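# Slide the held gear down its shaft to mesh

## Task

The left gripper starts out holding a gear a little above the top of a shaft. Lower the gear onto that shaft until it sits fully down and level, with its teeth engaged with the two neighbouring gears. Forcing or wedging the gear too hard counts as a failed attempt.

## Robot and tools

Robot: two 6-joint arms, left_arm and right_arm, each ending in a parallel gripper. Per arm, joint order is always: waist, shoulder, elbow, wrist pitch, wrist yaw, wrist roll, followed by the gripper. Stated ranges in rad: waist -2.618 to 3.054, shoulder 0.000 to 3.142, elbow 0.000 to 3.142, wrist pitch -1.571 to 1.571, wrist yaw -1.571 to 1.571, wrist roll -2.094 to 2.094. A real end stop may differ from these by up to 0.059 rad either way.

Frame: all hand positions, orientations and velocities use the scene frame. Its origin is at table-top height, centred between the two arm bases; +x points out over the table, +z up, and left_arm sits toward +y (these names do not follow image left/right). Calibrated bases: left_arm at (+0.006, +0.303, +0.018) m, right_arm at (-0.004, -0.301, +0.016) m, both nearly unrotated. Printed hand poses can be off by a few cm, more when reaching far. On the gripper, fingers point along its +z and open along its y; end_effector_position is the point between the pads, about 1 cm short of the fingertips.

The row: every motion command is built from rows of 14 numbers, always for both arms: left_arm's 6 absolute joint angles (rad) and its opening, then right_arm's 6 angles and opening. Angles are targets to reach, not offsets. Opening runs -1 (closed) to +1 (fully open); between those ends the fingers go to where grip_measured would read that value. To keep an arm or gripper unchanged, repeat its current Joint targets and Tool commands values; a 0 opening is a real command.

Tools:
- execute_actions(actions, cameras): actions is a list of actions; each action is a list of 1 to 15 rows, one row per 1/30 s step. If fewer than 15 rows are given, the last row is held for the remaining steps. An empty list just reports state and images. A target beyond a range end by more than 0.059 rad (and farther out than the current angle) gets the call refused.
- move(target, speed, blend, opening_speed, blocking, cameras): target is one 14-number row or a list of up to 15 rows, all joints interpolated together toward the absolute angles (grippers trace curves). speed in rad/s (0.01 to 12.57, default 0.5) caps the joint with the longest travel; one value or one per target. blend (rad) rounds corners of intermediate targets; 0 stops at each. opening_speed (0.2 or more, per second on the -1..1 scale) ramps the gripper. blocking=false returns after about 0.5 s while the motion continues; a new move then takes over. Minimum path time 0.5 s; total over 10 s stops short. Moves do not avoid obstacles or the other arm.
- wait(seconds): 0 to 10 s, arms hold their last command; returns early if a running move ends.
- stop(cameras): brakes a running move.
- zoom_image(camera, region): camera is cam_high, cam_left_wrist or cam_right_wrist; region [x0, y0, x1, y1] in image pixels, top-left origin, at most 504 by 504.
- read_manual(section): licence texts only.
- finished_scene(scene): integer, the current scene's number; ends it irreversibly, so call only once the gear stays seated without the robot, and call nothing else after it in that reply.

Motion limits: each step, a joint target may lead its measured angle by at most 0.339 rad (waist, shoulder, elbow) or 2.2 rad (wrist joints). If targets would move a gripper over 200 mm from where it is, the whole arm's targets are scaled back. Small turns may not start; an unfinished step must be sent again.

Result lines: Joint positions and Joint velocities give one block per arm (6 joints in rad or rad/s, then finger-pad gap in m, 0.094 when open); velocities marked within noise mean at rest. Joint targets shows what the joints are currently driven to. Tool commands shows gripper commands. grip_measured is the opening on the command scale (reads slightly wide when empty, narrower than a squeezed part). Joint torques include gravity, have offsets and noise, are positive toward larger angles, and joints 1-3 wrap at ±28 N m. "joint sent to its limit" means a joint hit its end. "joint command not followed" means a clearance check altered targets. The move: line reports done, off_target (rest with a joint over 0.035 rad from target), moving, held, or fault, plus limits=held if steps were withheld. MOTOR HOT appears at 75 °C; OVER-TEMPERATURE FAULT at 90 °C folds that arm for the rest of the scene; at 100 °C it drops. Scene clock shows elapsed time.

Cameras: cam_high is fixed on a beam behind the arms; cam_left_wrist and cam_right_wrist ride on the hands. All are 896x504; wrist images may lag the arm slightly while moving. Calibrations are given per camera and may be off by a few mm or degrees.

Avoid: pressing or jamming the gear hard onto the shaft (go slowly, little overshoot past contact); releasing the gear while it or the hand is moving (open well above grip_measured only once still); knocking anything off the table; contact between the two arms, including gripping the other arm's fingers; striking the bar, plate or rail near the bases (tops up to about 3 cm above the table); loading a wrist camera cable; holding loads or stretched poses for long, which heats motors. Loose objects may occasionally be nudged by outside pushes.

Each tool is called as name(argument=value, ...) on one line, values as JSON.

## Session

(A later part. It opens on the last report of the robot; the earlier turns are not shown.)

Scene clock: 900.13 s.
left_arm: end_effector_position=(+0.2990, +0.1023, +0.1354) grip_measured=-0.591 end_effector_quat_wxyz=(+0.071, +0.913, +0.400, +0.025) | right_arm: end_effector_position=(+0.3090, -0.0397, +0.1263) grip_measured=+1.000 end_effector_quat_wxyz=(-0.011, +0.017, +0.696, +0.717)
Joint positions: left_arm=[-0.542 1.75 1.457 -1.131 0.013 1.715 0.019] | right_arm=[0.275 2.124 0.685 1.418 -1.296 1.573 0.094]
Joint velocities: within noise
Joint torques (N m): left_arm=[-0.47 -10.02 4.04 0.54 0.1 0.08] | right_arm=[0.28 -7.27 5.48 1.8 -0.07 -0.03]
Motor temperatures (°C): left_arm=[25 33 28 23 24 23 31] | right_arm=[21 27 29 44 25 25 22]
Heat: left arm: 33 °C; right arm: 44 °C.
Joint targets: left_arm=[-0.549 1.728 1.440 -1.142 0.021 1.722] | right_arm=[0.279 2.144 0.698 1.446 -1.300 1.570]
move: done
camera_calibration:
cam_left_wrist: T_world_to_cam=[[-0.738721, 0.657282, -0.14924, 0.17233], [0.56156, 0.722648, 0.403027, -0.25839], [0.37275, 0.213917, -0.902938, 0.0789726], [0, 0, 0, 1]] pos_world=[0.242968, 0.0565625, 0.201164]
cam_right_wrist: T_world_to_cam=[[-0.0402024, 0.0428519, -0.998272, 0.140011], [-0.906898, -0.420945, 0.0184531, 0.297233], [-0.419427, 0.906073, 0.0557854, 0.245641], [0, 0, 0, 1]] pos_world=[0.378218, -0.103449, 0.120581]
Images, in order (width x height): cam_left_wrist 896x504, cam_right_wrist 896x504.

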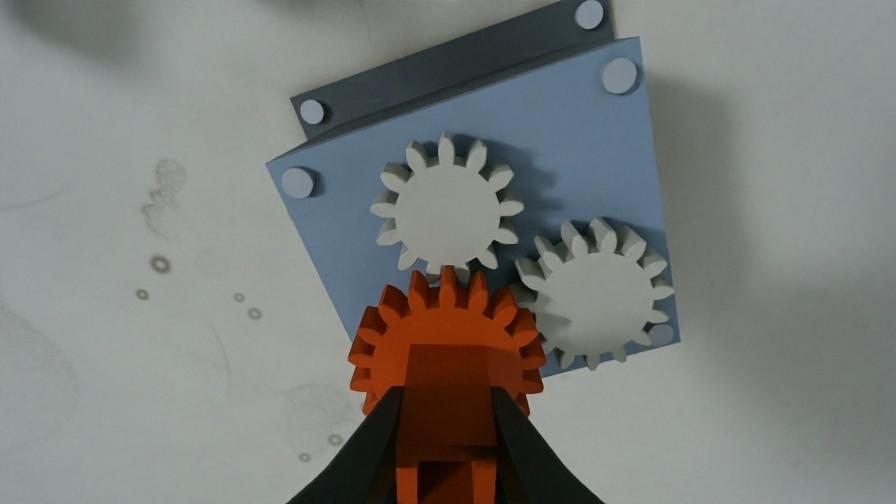

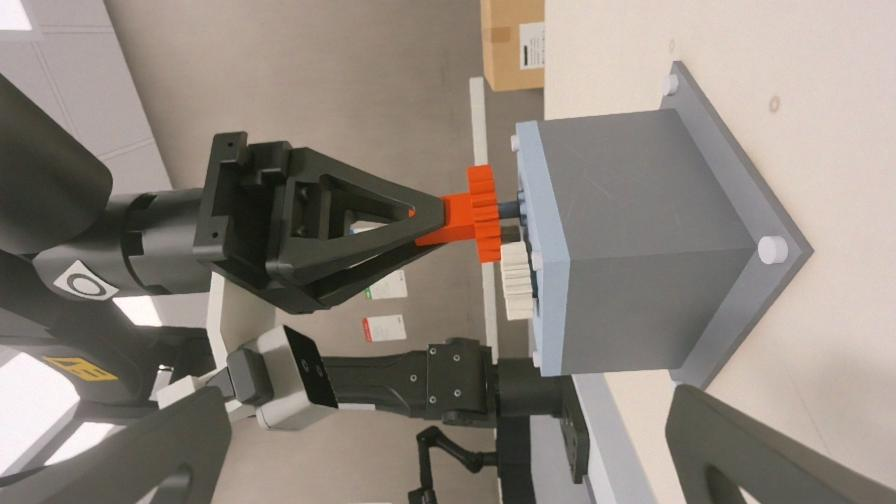

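move(target=[[-0.549,1.728,1.436,-1.138,0.021,1.784,-1,0.279,2.144,0.698,1.446,-1.30,1.57,1]], speed=0.05, cameras=["cam_right_wrist","cam_left_wrist"])

zoom_image(camera="cam_right_wrist", region=[440, 140, 530, 260])

zoom_image(camera="cam_left_wrist", region=[390, 220, 510, 340])

zoom_image(camera="cam_left_wrist", region=[480, 240, 600, 380])

Scene clock: 927.97 s.
left_arm: end_effector_position=(+0.2992, +0.1022, +0.1354) grip_measured=-0.591 end_effector_quat_wxyz=(+0.071, +0.925, +0.372, +0.028) | right_arm: end_effector_position=(+0.3090, -0.0397, +0.1263) grip_measured=+1.000 end_effector_quat_wxyz=(-0.011, +0.017, +0.696, +0.717)
Joint positions: left_arm=[-0.542 1.75 1.457 -1.13 0.013 1.775 0.019] | right_arm=[0.275 2.124 0.685 1.418 -1.296 1.573 0.094]
Joint velocities: within noise
Joint torques (N m): left_arm=[-0.49 -10.03 3.78 0.58 0.1 0.09] | right_arm=[0.28 -7.27 5.49 1.8 -0.08 -0.03]
Motor temperatures (°C): left_arm=[25 32 28 23 24 23 31] | right_arm=[21 27 28 44 25 25 22]
Heat: left arm: 32 °C; right arm: 44 °C.
Joint targets: left_arm=[-0.549 1.728 1.436 -1.138 0.021 1.784] | right_arm=[0.279 2.144 0.698 1.446 -1.300 1.570]
move: done
camera_calibration:
cam_left_wrist: T_world_to_cam=[[-0.697401, 0.700622, -0.150868, 0.155979], [0.60017, 0.68599, 0.411356, -0.267363], [0.391699, 0.196334, -0.898902, 0.0744744], [0, 0, 0, 1]] pos_world=[0.240072, 0.0595048, 0.200459]
cam_right_wrist: T_world_to_cam=[[-0.0402024, 0.0428519, -0.998272, 0.140011], [-0.906898, -0.420945, 0.0184531, 0.297233], [-0.419427, 0.906073, 0.0557854, 0.245641], [0, 0, 0, 1]] pos_world=[0.378218, -0.103449, 0.120581]
Images, in order (width x height): cam_left_wrist 896x504, cam_right_wrist 896x504.

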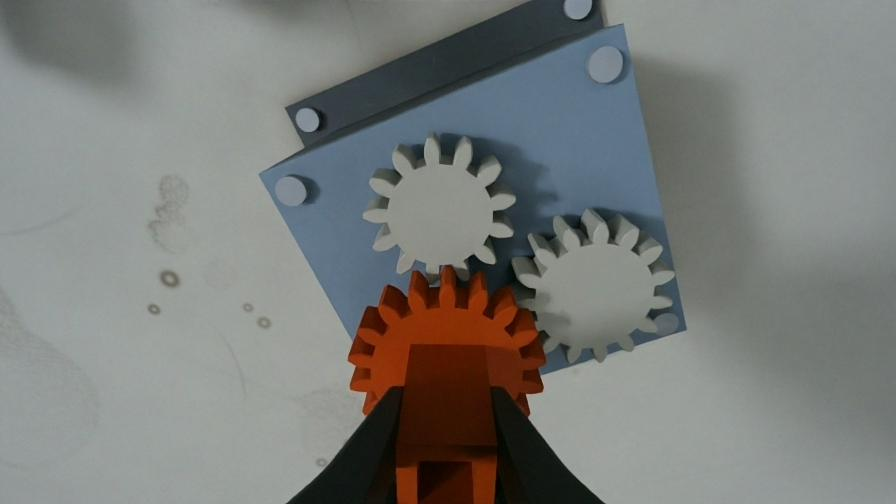

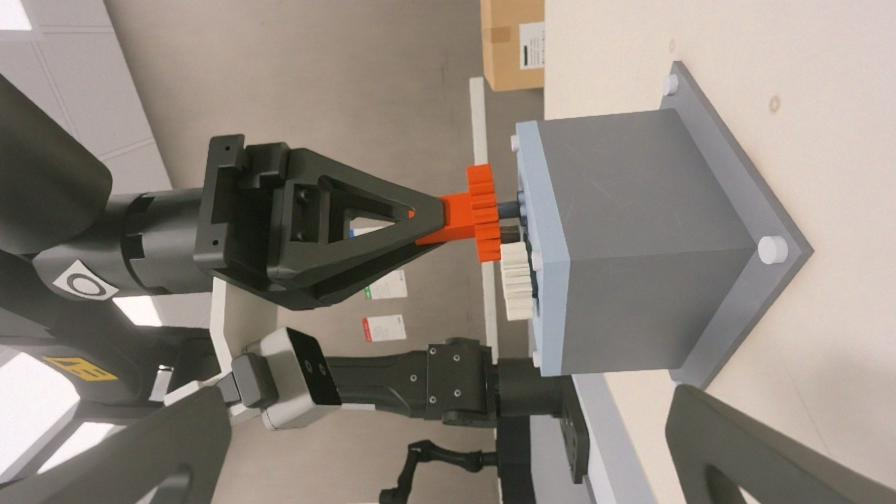

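Scaled by 4.200.

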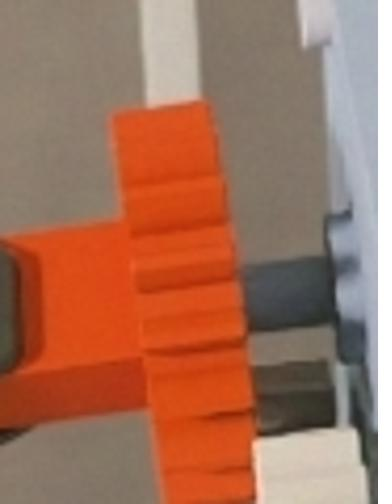

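Scaled by 4.200.

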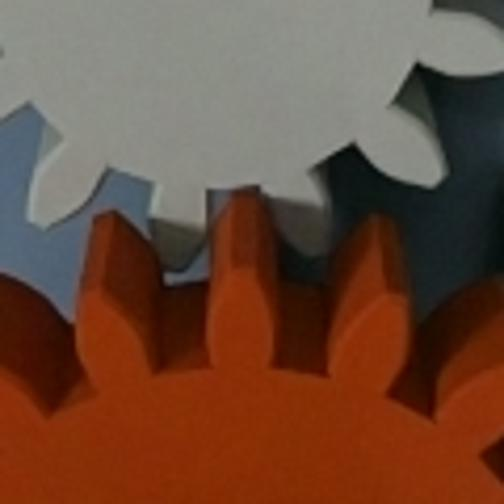

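Scaled by 3.600.

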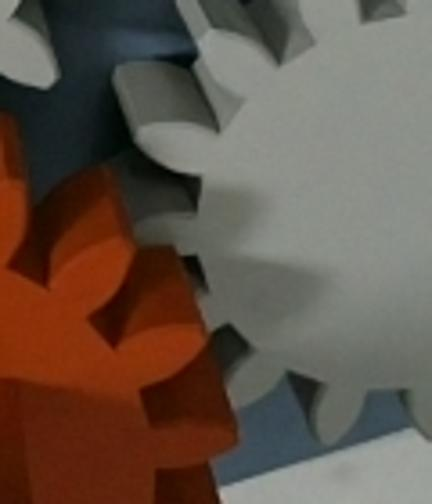

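move(target=[[-0.549,1.728,1.434,-1.136,0.021,1.850,-1,0.279,2.144,0.698,1.446,-1.30,1.57,1]], speed=0.05, cameras=["cam_right_wrist","cam_left_wrist"])

zoom_image(camera="cam_right_wrist", region=[440, 140, 530, 260])

zoom_image(camera="cam_left_wrist", region=[390, 220, 510, 340])

zoom_image(camera="cam_left_wrist", region=[480, 240, 600, 380])

Scene clock: 940.17 s.
left_arm: end_effector_position=(+0.2989, +0.1024, +0.1355) grip_measured=-0.591 end_effector_quat_wxyz=(+0.071, +0.937, +0.342, +0.031) | right_arm: end_effector_position=(+0.3090, -0.0397, +0.1263) grip_measured=+1.000 end_effector_quat_wxyz=(-0.011, +0.017, +0.696, +0.717)
Joint positions: left_arm=[-0.542 1.746 1.452 -1.127 0.013 1.841 0.019] | right_arm=[0.275 2.124 0.685 1.418 -1.296 1.573 0.094]
Joint velocities: within noise
Joint torques (N m): left_arm=[-0.49 -9.68 3.93 0.57 0.1 0.09] | right_arm=[0.28 -7.27 5.48 1.8 -0.07 -0.02]
Motor temperatures (°C): left_arm=[25 32 28 23 24 23 31] | right_arm=[21 27 28 44 25 25 22]
Heat: left arm: 32 °C; right arm: 44 °C.
Joint targets: left_arm=[-0.549 1.728 1.434 -1.136 0.021 1.850] | right_arm=[0.279 2.144 0.698 1.446 -1.300 1.570]
move: done
camera_calibration:
cam_left_wrist: T_world_to_cam=[[-0.648836, 0.745382, -0.153029, 0.136922], [0.639686, 0.643221, 0.420795, -0.276076], [0.412085, 0.175136, -0.894155, 0.0700422], [0, 0, 0, 1]] pos_world=[0.236579, 0.0632512, 0.199753]
cam_right_wrist: T_world_to_cam=[[-0.0405158, 0.0428148, -0.998261, 0.140125], [-0.906886, -0.420959, 0.0187525, 0.297191], [-0.419424, 0.906069, 0.0558836, 0.245627], [0, 0, 0, 1]] pos_world=[0.378218, -0.103449, 0.120581]
Images, in order (width x height): cam_left_wrist 896x504, cam_right_wrist 896x504.

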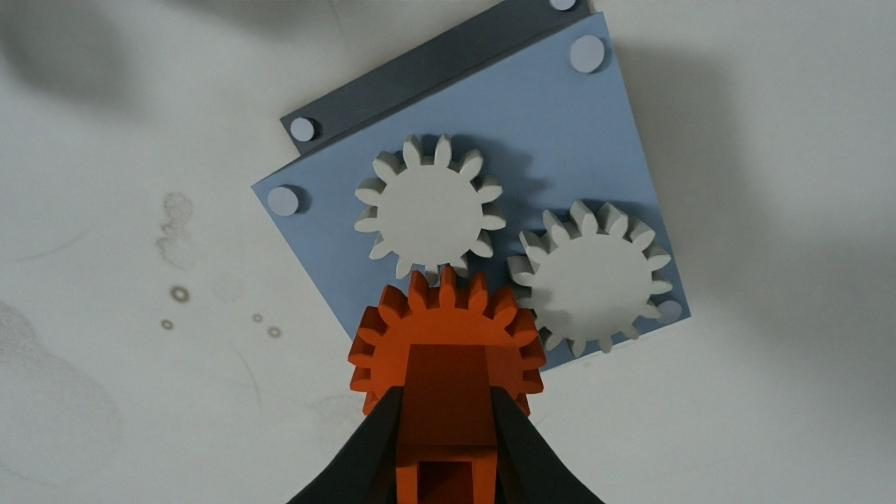

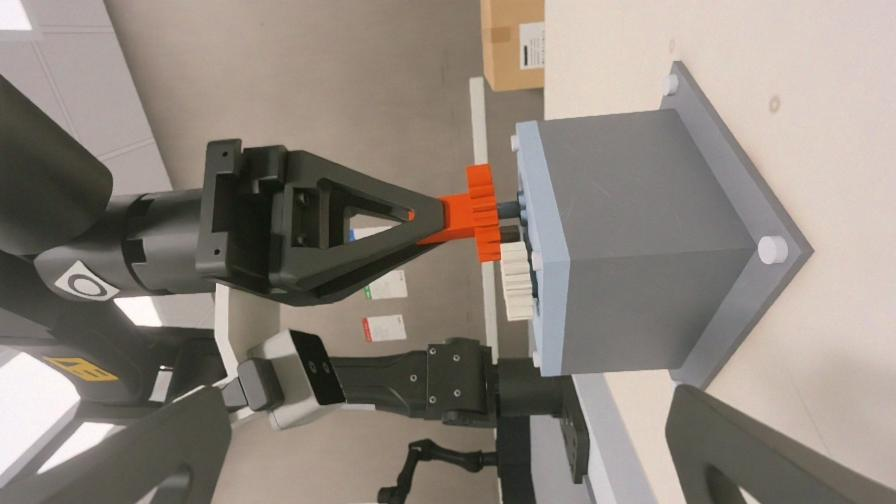

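Scaled by 4.200.

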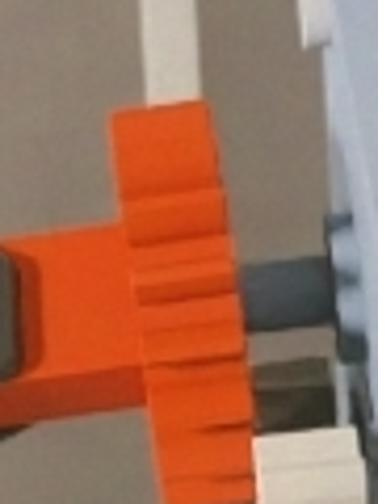

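Scaled by 4.200.

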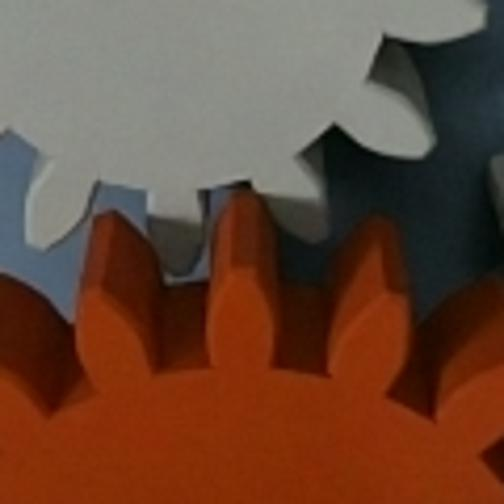

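Scaled by 3.600.

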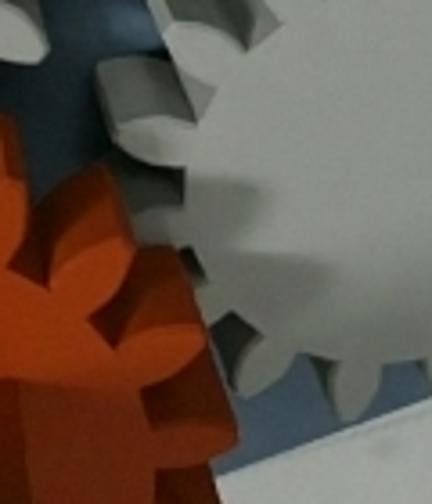

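move(target=[[-0.549,1.728,1.424,-1.128,0.021,1.850,-1,0.279,2.144,0.698,1.446,-1.30,1.57,1]], speed=0.05, cameras=[])

move(target=[[-0.549,1.728,1.424,-1.128,0.021,1.890,-1,0.279,2.144,0.698,1.446,-1.30,1.57,1]], speed=0.05, cameras=["cam_right_wrist","cam_left_wrist"])

zoom_image(camera="cam_right_wrist", region=[440, 140, 530, 260])

zoom_image(camera="cam_left_wrist", region=[480, 240, 600, 380])

Scene clock: 955.30 s.
left_arm: end_effector_position=(+0.2988, +0.1025, +0.1355) grip_measured=-0.591 end_effector_quat_wxyz=(+0.073, +0.937, +0.341, +0.032) | right_arm: end_effector_position=(+0.3090, -0.0397, +0.1263) grip_measured=+1.000 end_effector_quat_wxyz=(-0.011, +0.017, +0.696, +0.717)
Joint positions: left_arm=[-0.542 1.741 1.446 -1.12 0.013 1.843 0.019] | right_arm=[0.275 2.124 0.685 1.418 -1.296 1.573 0.094]
Joint velocities: within noise
Joint torques (N m): left_arm=[-0.49 -9.13 3.73 0.6 0.1 0.09] | right_arm=[0.27 -7.27 5.48 1.8 -0.07 -0.03]
Motor temperatures (°C): left_arm=[25 32 28 23 24 23 31] | right_arm=[21 27 28 44 25 25 22]
Heat: left arm: 32 °C; right arm: 44 °C.
Joint targets: left_arm=[-0.549 1.728 1.424 -1.128 0.021 1.850] | right_arm=[0.279 2.144 0.698 1.446 -1.300 1.570]
move: done
No camera images: "cameras" was empty.

Scene clock: 956.50 s.
left_arm: end_effector_position=(+0.2987, +0.1025, +0.1356) grip_measured=-0.591 end_effector_quat_wxyz=(+0.072, +0.943, +0.323, +0.034) | right_arm: end_effector_position=(+0.3090, -0.0397, +0.1263) grip_measured=+1.000 end_effector_quat_wxyz=(-0.011, +0.017, +0.696, +0.717)
Joint positions: left_arm=[-0.542 1.741 1.445 -1.12 0.013 1.881 0.019] | right_arm=[0.275 2.124 0.685 1.418 -1.296 1.573 0.094]
Joint velocities: within noise
Joint torques (N m): left_arm=[-0.49 -9.1 3.74 0.59 0.1 0.1] | right_arm=[0.27 -7.27 5.48 1.8 -0.08 -0.03]
Motor temperatures (°C): left_arm=[25 32 28 23 24 23 31] | right_arm=[21 27 28 44 25 25 22]
Heat: left arm: 32 °C; right arm: 44 °C.
Joint targets: left_arm=[-0.549 1.728 1.424 -1.128 0.021 1.890] | right_arm=[0.279 2.144 0.698 1.446 -1.300 1.570]
move: done
camera_calibration:
cam_left_wrist: T_world_to_cam=[[-0.617602, 0.770606, -0.15727, 0.125263], [0.660906, 0.616901, 0.42736, -0.280631], [0.426346, 0.159997, -0.890297, 0.0669626], [0, 0, 0, 1]] pos_world=[0.234284, 0.0658793, 0.199247]
cam_right_wrist: T_world_to_cam=[[-0.0405158, 0.0428148, -0.998261, 0.140125], [-0.906886, -0.420959, 0.0187525, 0.297191], [-0.419424, 0.906069, 0.0558836, 0.245627], [0, 0, 0, 1]] pos_world=[0.378218, -0.103449, 0.120581]
Images, in order (width x height): cam_left_wrist 896x504, cam_right_wrist 896x504.

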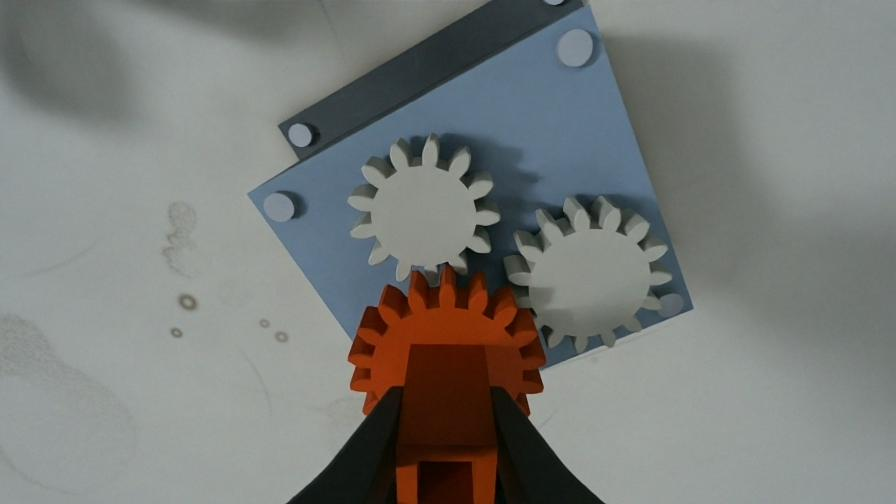

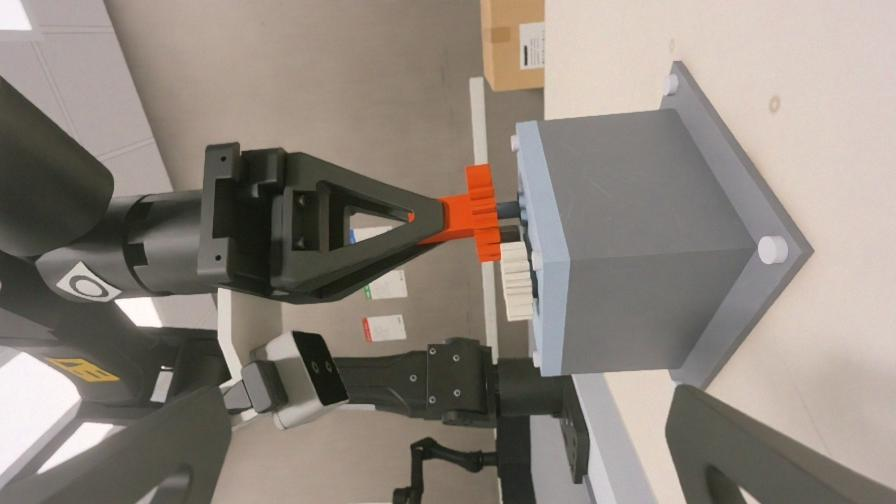

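Scaled by 4.200.

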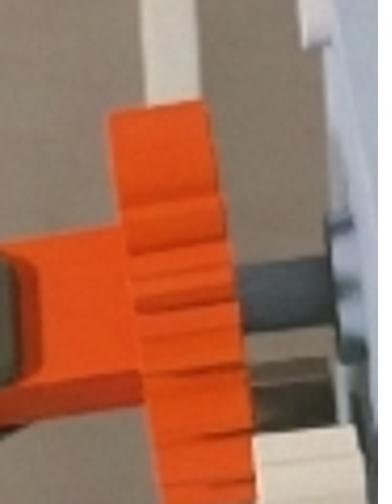

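Scaled by 3.600.

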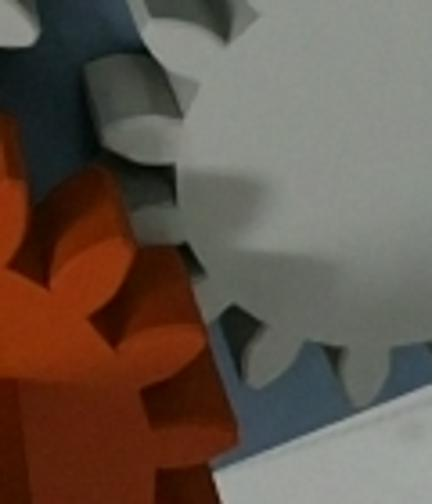

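move(target=[-0.549,1.728,1.424,-1.128,0.021,1.890,-1,0.279,2.144,0.698,1.446,-1.30,-1.57,1], speed=1.0, cameras=["cam_right_wrist"])

zoom_image(camera="cam_right_wrist", region=[370, 100, 440, 220])

zoom_image(camera="cam_right_wrist", region=[320, 60, 440, 180])

Scene clock: 971.13 s.
left_arm: end_effector_position=(+0.2987, +0.1025, +0.1356) grip_measured=-0.591 end_effector_quat_wxyz=(+0.072, +0.943, +0.322, +0.034) | right_arm: end_effector_position=(+0.3091, -0.0397, +0.1269) grip_measured=+1.000 end_effector_quat_wxyz=(+0.718, -0.696, +0.023, +0.017)
Joint positions: left_arm=[-0.542 1.741 1.445 -1.12 0.013 1.882 0.019] | right_arm=[0.275 2.124 0.685 1.423 -1.296 -1.546 0.094]
Joint velocities: within noise
Joint torques (N m): left_arm=[-0.47 -9.09 3.75 0.6 0.1 0.1] | right_arm=[0.28 -7.27 5.49 1.76 -0.07 -0.23]
Motor temperatures (°C): left_arm=[25 32 28 23 24 23 31] | right_arm=[21 27 28 44 25 25 22]
Heat: left arm: 32 °C; right arm: 44 °C.
Joint targets: left_arm=[-0.549 1.728 1.424 -1.128 0.021 1.890] | right_arm=[0.279 2.144 0.698 1.446 -1.300 -1.570]
move: done
camera_calibration:
cam_right_wrist: T_world_to_cam=[[0.057831, -0.0180999, 0.998162, -0.145436], [0.89847, -0.434924, -0.0599416, -0.25135], [0.435209, 0.900285, -0.0088898, -0.0105179], [0, 0, 0, 1]] pos_world=[0.238819, -0.102481, 0.130008]
Images, in order (width x height): cam_right_wrist 896x504.

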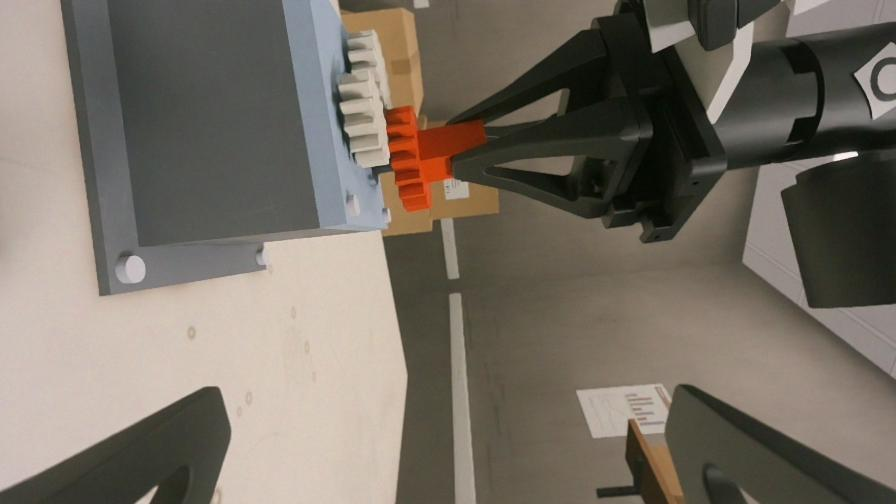

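Scaled by 4.200.

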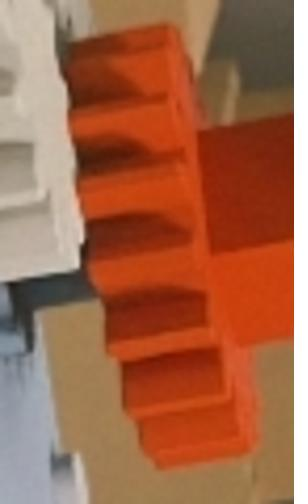

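Scaled by 4.200.

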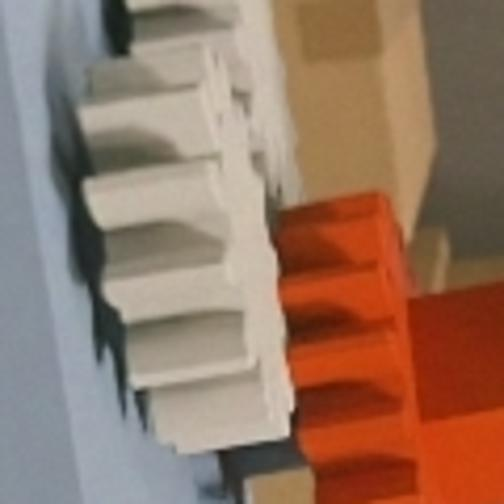

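zoom_image(camera="cam_right_wrist", region=[300, 20, 460, 240])

execute_actions(actions=[], cameras=["cam_left_wrist"])

zoom_image(camera="cam_left_wrist", region=[340, 120, 510, 300])

zoom_image(camera="cam_left_wrist", region=[490, 180, 690, 380])

Scaled by 2.291.

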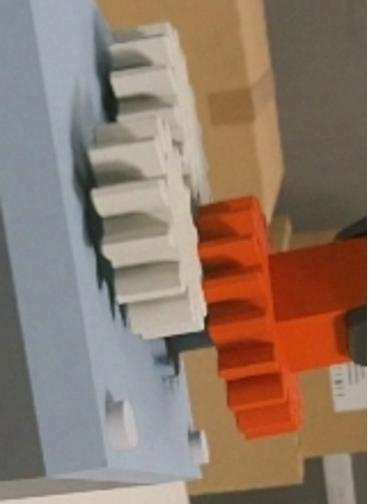

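Scene clock: 994.17 s.
left_arm: end_effector_position=(+0.2987, +0.1025, +0.1356) grip_measured=-0.591 end_effector_quat_wxyz=(+0.072, +0.943, +0.322, +0.034) | right_arm: end_effector_position=(+0.3091, -0.0397, +0.1269) grip_measured=+1.000 end_effector_quat_wxyz=(+0.718, -0.696, +0.023, +0.017)
Joint positions: left_arm=[-0.542 1.741 1.445 -1.12 0.013 1.882 0.019] | right_arm=[0.275 2.124 0.685 1.423 -1.296 -1.547 0.094]
Joint velocities: within noise
Joint torques (N m): left_arm=[-0.49 -9.09 3.75 0.6 0.1 0.09] | right_arm=[0.27 -7.27 5.5 1.75 -0.07 -0.22]
Motor temperatures (°C): left_arm=[25 32 28 23 24 23 31] | right_arm=[21 27 28 44 25 25 22]
Heat: left arm: 32 °C; right arm: 44 °C.
Joint targets: left_arm=[-0.549 1.728 1.424 -1.128 0.021 1.890] | right_arm=[0.279 2.144 0.698 1.446 -1.300 -1.570]
Tool commands: left_gripper/opening=-1.0 right_gripper/opening=+1.0
camera_calibration:
cam_left_wrist: T_world_to_cam=[[-0.617008, 0.77109, -0.157231, 0.125084], [0.661319, 0.616347, 0.427521, -0.280723], [0.426566, 0.159804, -0.890227, 0.0669098], [0, 0, 0, 1]] pos_world=[0.234284, 0.0658798, 0.199247]
Images, in order (width x height): cam_left_wrist 896x504.

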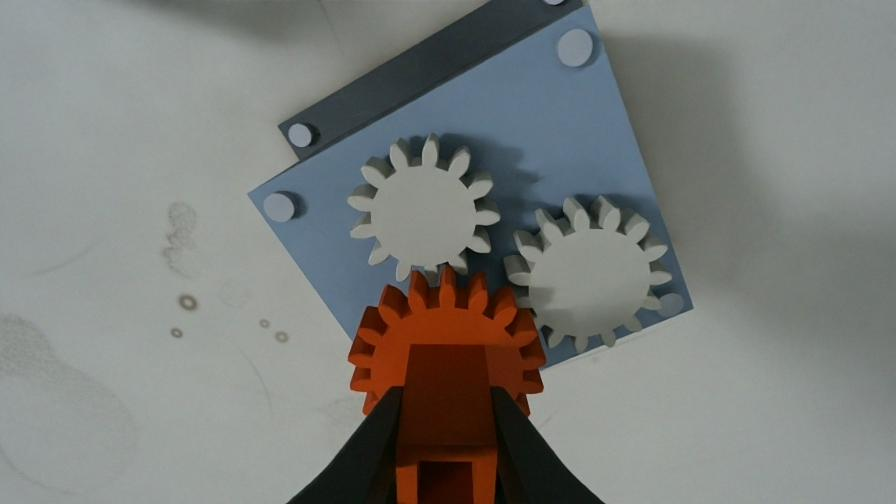

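Scaled by 2.800.

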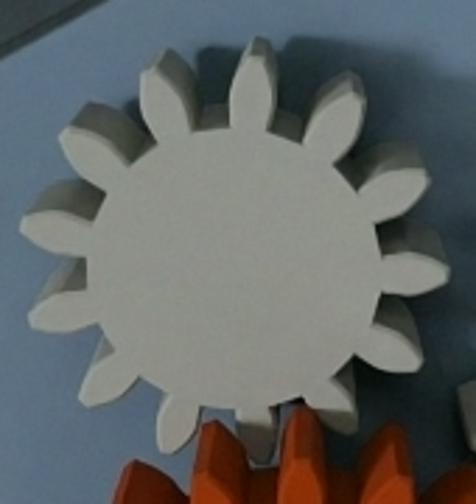

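Scaled by 2.520.

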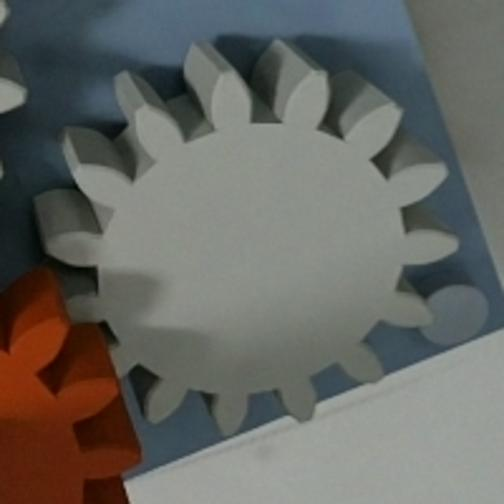

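move(target=[[-0.549,1.728,1.424,-1.128,0.021,1.84,-1,0.279,2.144,0.698,1.446,-1.30,-1.57,1],[-0.549,1.728,1.424,-1.128,0.021,1.80,-1,0.279,2.144,0.698,1.446,-1.30,-1.57,1]], speed=0.04, cameras=["cam_left_wrist"])

zoom_image(camera="cam_left_wrist", region=[340, 120, 510, 300])

zoom_image(camera="cam_left_wrist", region=[490, 180, 690, 380])

Scene clock: 1016.63 s.
left_arm: end_effector_position=(+0.2987, +0.1025, +0.1356) grip_measured=-0.591 end_effector_quat_wxyz=(+0.073, +0.931, +0.357, +0.031) | right_arm: end_effector_position=(+0.3091, -0.0397, +0.1269) grip_measured=+1.000 end_effector_quat_wxyz=(+0.718, -0.696, +0.023, +0.017)
Joint positions: left_arm=[-0.542 1.741 1.445 -1.12 0.013 1.808 0.019] | right_arm=[0.275 2.124 0.685 1.423 -1.296 -1.547 0.094]
Joint velocities: within noise
Joint torques (N m): left_arm=[-0.49 -9.09 3.75 0.6 0.1 -0.1] | right_arm=[0.28 -7.27 5.49 1.76 -0.07 -0.22]
Motor temperatures (°C): left_arm=[25 32 28 23 24 23 31] | right_arm=[21 27 28 44 25 25 22]
Heat: left arm: 32 °C; right arm: 44 °C.
Joint targets: left_arm=[-0.549 1.728 1.424 -1.128 0.021 1.800] | right_arm=[0.279 2.144 0.698 1.446 -1.300 -1.570]
move: done
camera_calibration:
cam_left_wrist: T_world_to_cam=[[-0.672897, 0.722684, -0.157917, 0.146772], [0.618031, 0.66654, 0.416848, -0.27143], [0.406507, 0.182898, -0.895154, 0.0711934], [0, 0, 0, 1]] pos_world=[0.237574, 0.0618284, 0.200052]
Images, in order (width x height): cam_left_wrist 896x504.

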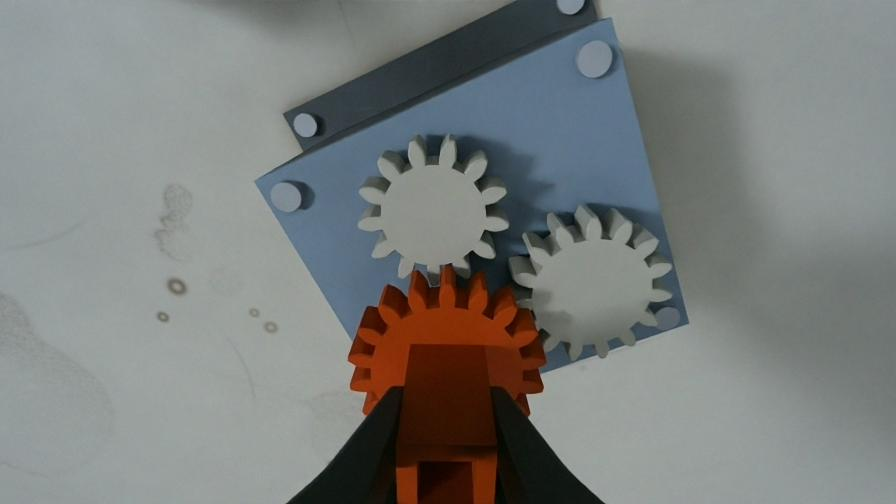

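Scaled by 2.800.

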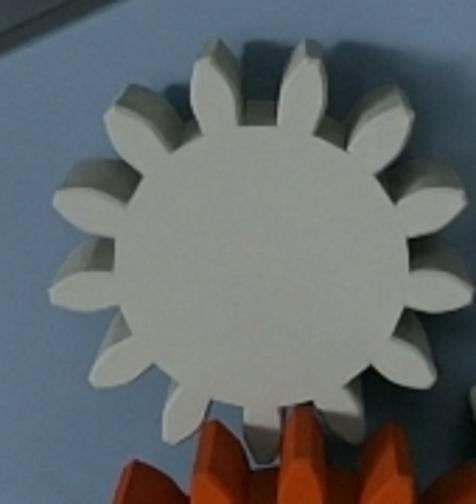

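Scaled by 2.520.

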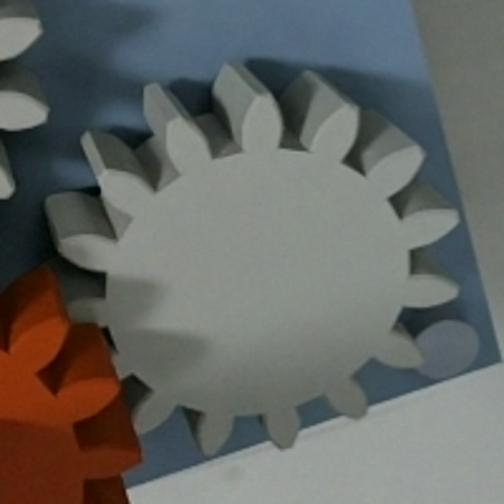

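move(target=[[-0.549,1.728,1.422,-1.128,0.021,1.75,-1,0.279,2.144,0.698,1.446,-1.30,-1.57,1]], speed=0.04, cameras=[])

move(target=[[-0.549,1.728,1.422,-1.128,0.021,1.73,-1,0.279,2.144,0.698,1.446,-1.30,-1.57,1]], speed=0.04, cameras=[])

move(target=[[-0.549,1.728,1.422,-1.128,0.021,1.71,-1,0.279,2.144,0.698,1.446,-1.30,-1.57,1]], speed=0.04, cameras=["cam_left_wrist"])

zoom_image(camera="cam_left_wrist", region=[340, 120, 510, 300])

zoom_image(camera="cam_left_wrist", region=[490, 180, 690, 380])

Scene clock: 1048.10 s.
left_arm: end_effector_position=(+0.2985, +0.1026, +0.1353) grip_measured=-0.591 end_effector_quat_wxyz=(+0.074, +0.921, +0.380, +0.029) | right_arm: end_effector_position=(+0.3091, -0.0397, +0.1269) grip_measured=+1.000 end_effector_quat_wxyz=(+0.718, -0.696, +0.022, +0.017)
Joint positions: left_arm=[-0.542 1.741 1.444 -1.12 0.013 1.758 0.019] | right_arm=[0.275 2.124 0.685 1.424 -1.296 -1.547 0.094]
Joint velocities: within noise
Joint torques (N m): left_arm=[-0.49 -9.09 3.67 0.6 0.1 -0.08] | right_arm=[0.27 -7.27 5.49 1.75 -0.07 -0.23]
Motor temperatures (°C): left_arm=[25 32 28 23 24 23 31] | right_arm=[21 27 28 44 25 25 22]
Heat: left arm: 32 °C; right arm: 44 °C.
Joint targets: left_arm=[-0.549 1.728 1.422 -1.128 0.021 1.750] | right_arm=[0.279 2.144 0.698 1.446 -1.300 -1.570]
move: done
No camera images: "cameras" was empty.

Scene clock: 1048.97 s.
left_arm: end_effector_position=(+0.2985, +0.1026, +0.1353) grip_measured=-0.591 end_effector_quat_wxyz=(+0.074, +0.918, +0.389, +0.028) | right_arm: end_effector_position=(+0.3091, -0.0397, +0.1269) grip_measured=+1.000 end_effector_quat_wxyz=(+0.718, -0.696, +0.022, +0.017)
Joint positions: left_arm=[-0.542 1.741 1.444 -1.12 0.013 1.738 0.019] | right_arm=[0.275 2.124 0.685 1.424 -1.296 -1.547 0.094]
Joint velocities: within noise
Joint torques (N m): left_arm=[-0.49 -9.1 3.67 0.59 0.1 -0.1] | right_arm=[0.27 -7.25 5.49 1.75 -0.07 -0.22]
Motor temperatures (°C): left_arm=[25 32 28 23 24 23 31] | right_arm=[21 27 28 44 25 25 22]
Heat: left arm: 32 °C; right arm: 44 °C.
Joint targets: left_arm=[-0.549 1.728 1.422 -1.128 0.021 1.730] | right_arm=[0.279 2.144 0.698 1.446 -1.300 -1.570]
move: done
No camera images: "cameras" was empty.

Scene clock: 1049.83 s.
left_arm: end_effector_position=(+0.2985, +0.1026, +0.1353) grip_measured=-0.591 end_effector_quat_wxyz=(+0.074, +0.914, +0.398, +0.028) | right_arm: end_effector_position=(+0.3091, -0.0397, +0.1269) grip_measured=+1.000 end_effector_quat_wxyz=(+0.718, -0.696, +0.022, +0.017)
Joint positions: left_arm=[-0.542 1.741 1.444 -1.12 0.013 1.719 0.019] | right_arm=[0.275 2.124 0.685 1.424 -1.296 -1.547 0.094]
Joint velocities: within noise
Joint torques (N m): left_arm=[-0.49 -9.09 3.66 0.59 0.1 -0.09] | right_arm=[0.28 -7.25 5.49 1.75 -0.07 -0.22]
Motor temperatures (°C): left_arm=[25 32 28 23 24 23 31] | right_arm=[21 27 28 44 25 25 22]
Heat: left arm: 32 °C; right arm: 44 °C.
Joint targets: left_arm=[-0.549 1.728 1.422 -1.128 0.021 1.710] | right_arm=[0.279 2.144 0.698 1.446 -1.300 -1.570]
move: done
camera_calibration:
cam_left_wrist: T_world_to_cam=[[-0.735565, 0.659065, -0.156772, 0.171664], [0.561207, 0.722427, 0.403913, -0.258366], [0.379461, 0.209123, -0.901264, 0.0772132], [0, 0, 0, 1]] pos_world=[0.241967, 0.0573655, 0.200859]
Images, in order (width x height): cam_left_wrist 896x504.

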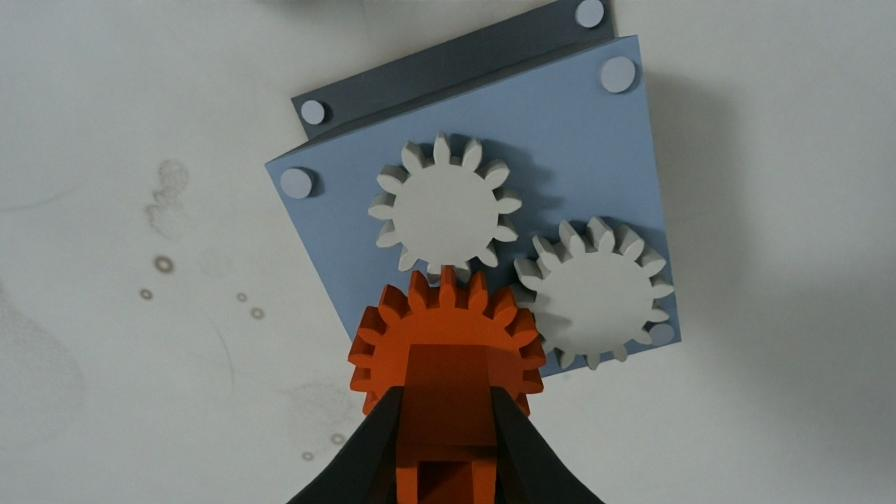

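Scaled by 2.800.

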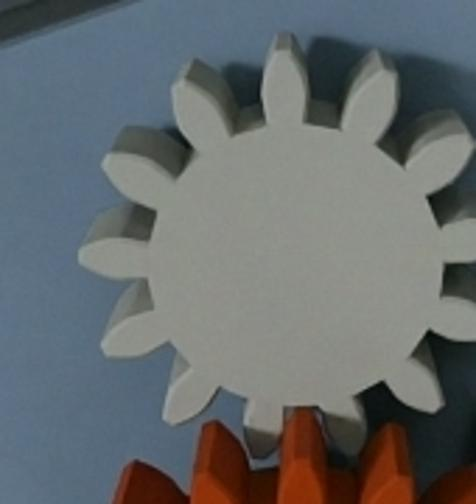

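Scaled by 2.520.

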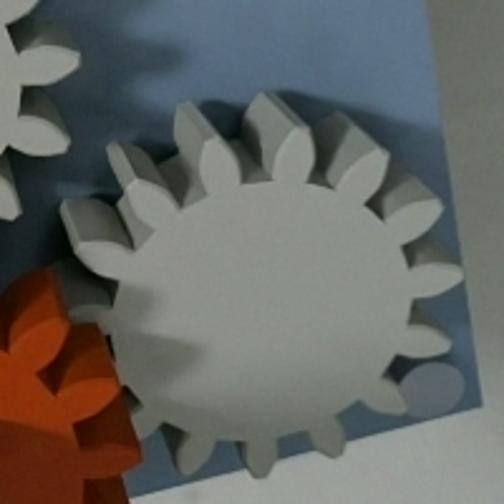

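move(target=[[-0.549,1.728,1.438,-1.136,0.021,1.710,-1,0.279,2.144,0.698,1.446,-1.30,-1.57,1],[-0.549,1.728,1.438,-1.136,0.021,1.805,-1,0.279,2.144,0.698,1.446,-1.30,-1.57,1]], speed=0.05, cameras=["cam_left_wrist"])

zoom_image(camera="cam_left_wrist", region=[340, 120, 510, 300])

zoom_image(camera="cam_left_wrist", region=[480, 240, 600, 380])

Scene clock: 1097.90 s.
left_arm: end_effector_position=(+0.2985, +0.1026, +0.1353) grip_measured=-0.591 end_effector_quat_wxyz=(+0.073, +0.929, +0.363, +0.030) | right_arm: end_effector_position=(+0.3091, -0.0397, +0.1269) grip_measured=+1.000 end_effector_quat_wxyz=(+0.718, -0.696, +0.022, +0.017)
Joint positions: left_arm=[-0.542 1.741 1.444 -1.12 0.013 1.796 0.019] | right_arm=[0.275 2.124 0.685 1.424 -1.296 -1.547 0.094]
Joint velocities: within noise
Joint torques (N m): left_arm=[-0.49 -9.09 4.78 0.52 0.1 0.12] | right_arm=[0.29 -7.25 5.5 1.76 -0.07 -0.22]
Motor temperatures (°C): left_arm=[25 32 27 23 24 23 31] | right_arm=[21 27 28 44 25 25 22]
Heat: left arm: 32 °C; right arm: 44 °C.
Joint targets: left_arm=[-0.549 1.728 1.438 -1.136 0.021 1.805] | right_arm=[0.279 2.144 0.698 1.446 -1.300 -1.570]
move: done
camera_calibration:
cam_left_wrist: T_world_to_cam=[[-0.681639, 0.714612, -0.157158, 0.149884], [0.611018, 0.674098, 0.415029, -0.269789], [0.402525, 0.186873, -0.896132, 0.0718951], [0, 0, 0, 1]] pos_world=[0.238073, 0.06132, 0.199953]
Images, in order (width x height): cam_left_wrist 896x504.

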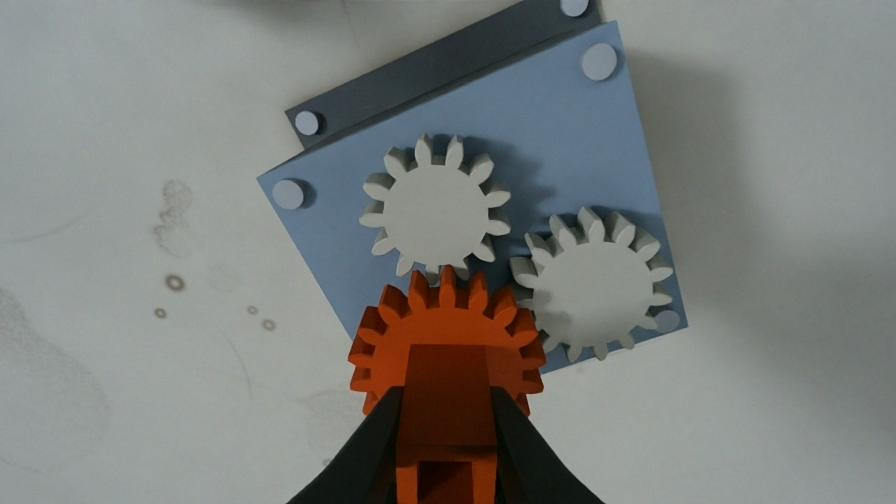

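Scaled by 2.800.

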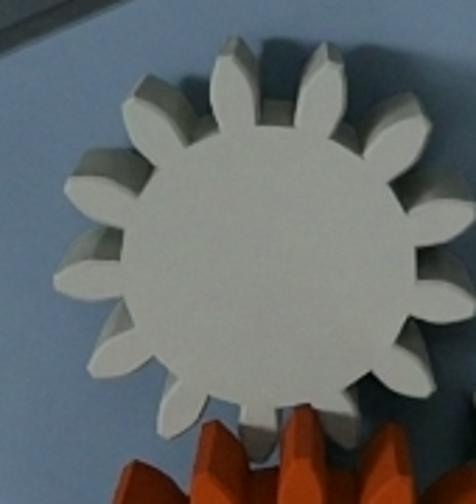

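Scaled by 3.600.

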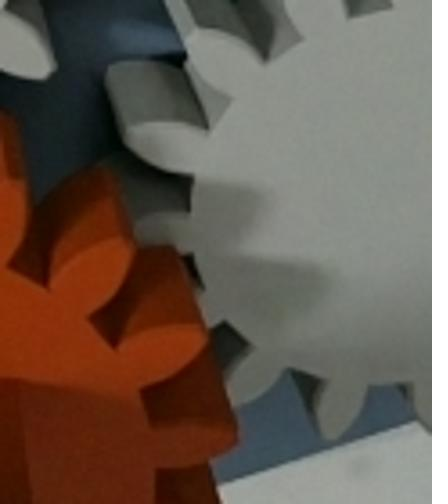

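move(target=[[-0.549,1.728,1.466,-1.153,0.021,1.805,-1,0.279,2.144,0.698,1.446,-1.30,-1.57,1]], speed=0.05, cameras=[])

move(target=[[-0.549,1.728,1.429,-1.129,0.021,1.805,-1,0.279,2.144,0.698,1.446,-1.30,-1.57,1]], speed=0.03, cameras=[])

move(target=[[-0.549,1.728,1.429,-1.129,0.021,1.865,-1,0.279,2.144,0.698,1.446,-1.30,-1.57,1]], speed=0.04, cameras=["cam_left_wrist"])

zoom_image(camera="cam_left_wrist", region=[340, 120, 510, 300])

zoom_image(camera="cam_left_wrist", region=[480, 240, 600, 380])

Scene clock: 1135.43 s.
left_arm: end_effector_position=(+0.2990, +0.1024, +0.1362) grip_measured=-0.591 end_effector_quat_wxyz=(+0.074, +0.929, +0.362, +0.031) | right_arm: end_effector_position=(+0.3091, -0.0397, +0.1269) grip_measured=+1.000 end_effector_quat_wxyz=(+0.718, -0.696, +0.022, +0.017)
Joint positions: left_arm=[-0.542 1.741 1.448 -1.122 0.013 1.798 0.019] | right_arm=[0.275 2.124 0.685 1.424 -1.296 -1.547 0.094]
Joint velocities: within noise
Joint torques (N m): left_arm=[-0.49 -9.1 6.65 0.37 0.1 0.09] | right_arm=[0.28 -7.28 5.49 1.75 -0.07 -0.22]
Motor temperatures (°C): left_arm=[25 33 28 23 24 23 31] | right_arm=[21 27 28 44 25 25 22]
Heat: left arm: 33 °C; right arm: 44 °C.
Joint targets: left_arm=[-0.549 1.728 1.466 -1.153 0.021 1.805] | right_arm=[0.279 2.144 0.698 1.446 -1.300 -1.570]
move: done
No camera images: "cameras" was empty.

Scene clock: 1136.90 s.
left_arm: end_effector_position=(+0.2990, +0.1023, +0.1359) grip_measured=-0.591 end_effector_quat_wxyz=(+0.074, +0.929, +0.362, +0.031) | right_arm: end_effector_position=(+0.3091, -0.0397, +0.1269) grip_measured=+1.000 end_effector_quat_wxyz=(+0.718, -0.696, +0.022, +0.017)
Joint positions: left_arm=[-0.542 1.741 1.446 -1.12 0.013 1.798 0.019] | right_arm=[0.275 2.124 0.685 1.424 -1.296 -1.547 0.094]
Joint velocities: within noise
Joint torques (N m): left_arm=[-0.47 -9.11 4.04 0.58 0.1 0.08] | right_arm=[0.27 -7.25 5.49 1.75 -0.07 -0.22]
Motor temperatures (°C): left_arm=[25 33 28 23 24 23 31] | right_arm=[21 28 28 44 25 25 22]
Heat: left arm: 33 °C; right arm: 44 °C.
Joint targets: left_arm=[-0.549 1.728 1.429 -1.129 0.021 1.805] | right_arm=[0.279 2.144 0.698 1.446 -1.300 -1.570]
move: done
No camera images: "cameras" was empty.

Scene clock: 1138.77 s.
left_arm: end_effector_position=(+0.2990, +0.1023, +0.1359) grip_measured=-0.591 end_effector_quat_wxyz=(+0.073, +0.939, +0.334, +0.033) | right_arm: end_effector_position=(+0.3091, -0.0397, +0.1269) grip_measured=+1.000 end_effector_quat_wxyz=(+0.718, -0.696, +0.022, +0.017)
Joint positions: left_arm=[-0.542 1.741 1.446 -1.12 0.013 1.856 0.019] | right_arm=[0.275 2.124 0.685 1.424 -1.296 -1.547 0.094]
Joint velocities: within noise
Joint torques (N m): left_arm=[-0.49 -9.09 4.04 0.58 0.1 0.1] | right_arm=[0.27 -7.25 5.49 1.75 -0.07 -0.22]
Motor temperatures (°C): left_arm=[25 33 28 23 24 23 31] | right_arm=[21 28 28 44 25 25 22]
Heat: left arm: 33 °C; right arm: 44 °C.
Joint targets: left_arm=[-0.549 1.728 1.429 -1.129 0.021 1.865] | right_arm=[0.279 2.144 0.698 1.446 -1.300 -1.570]
move: done
camera_calibration:
cam_left_wrist: T_world_to_cam=[[-0.63658, 0.754635, -0.159035, 0.133254], [0.646218, 0.634491, 0.424056, -0.277756], [0.420914, 0.167175, -0.891563, 0.0682748], [0, 0, 0, 1]] pos_world=[0.23558, 0.0642622, 0.199848]
Images, in order (width x height): cam_left_wrist 896x504.

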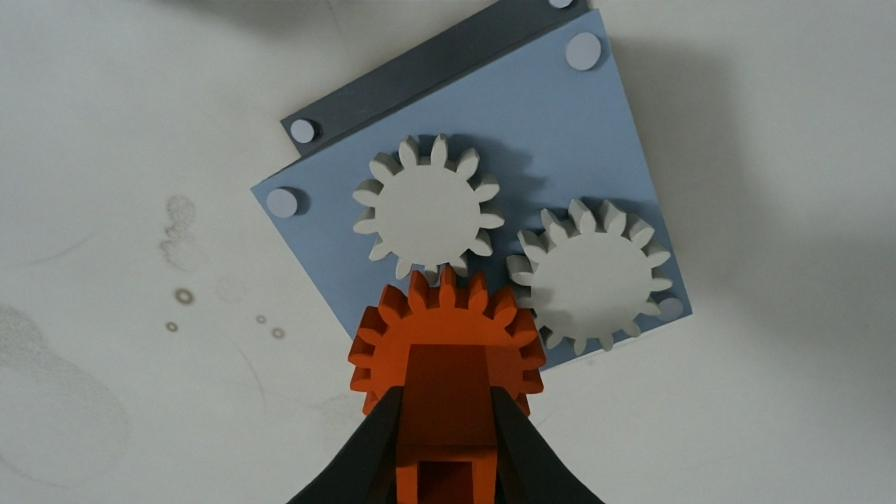

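Scaled by 2.800.

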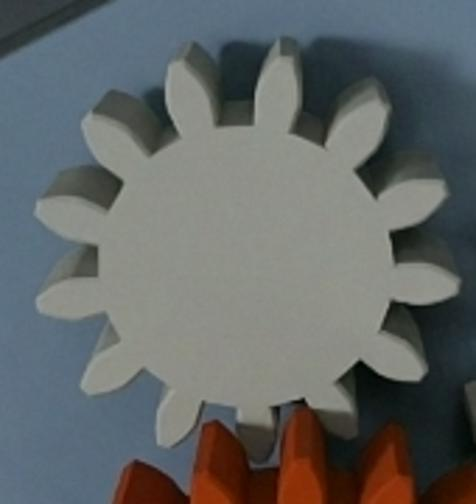

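Scaled by 3.600.

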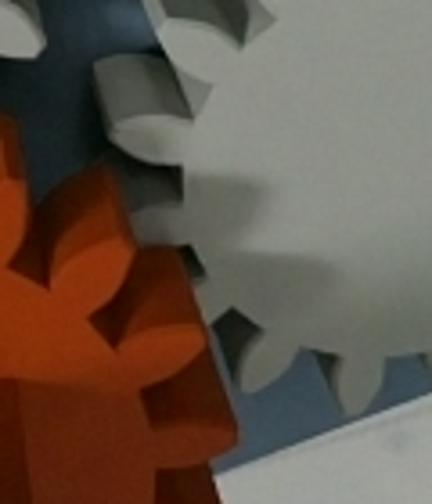

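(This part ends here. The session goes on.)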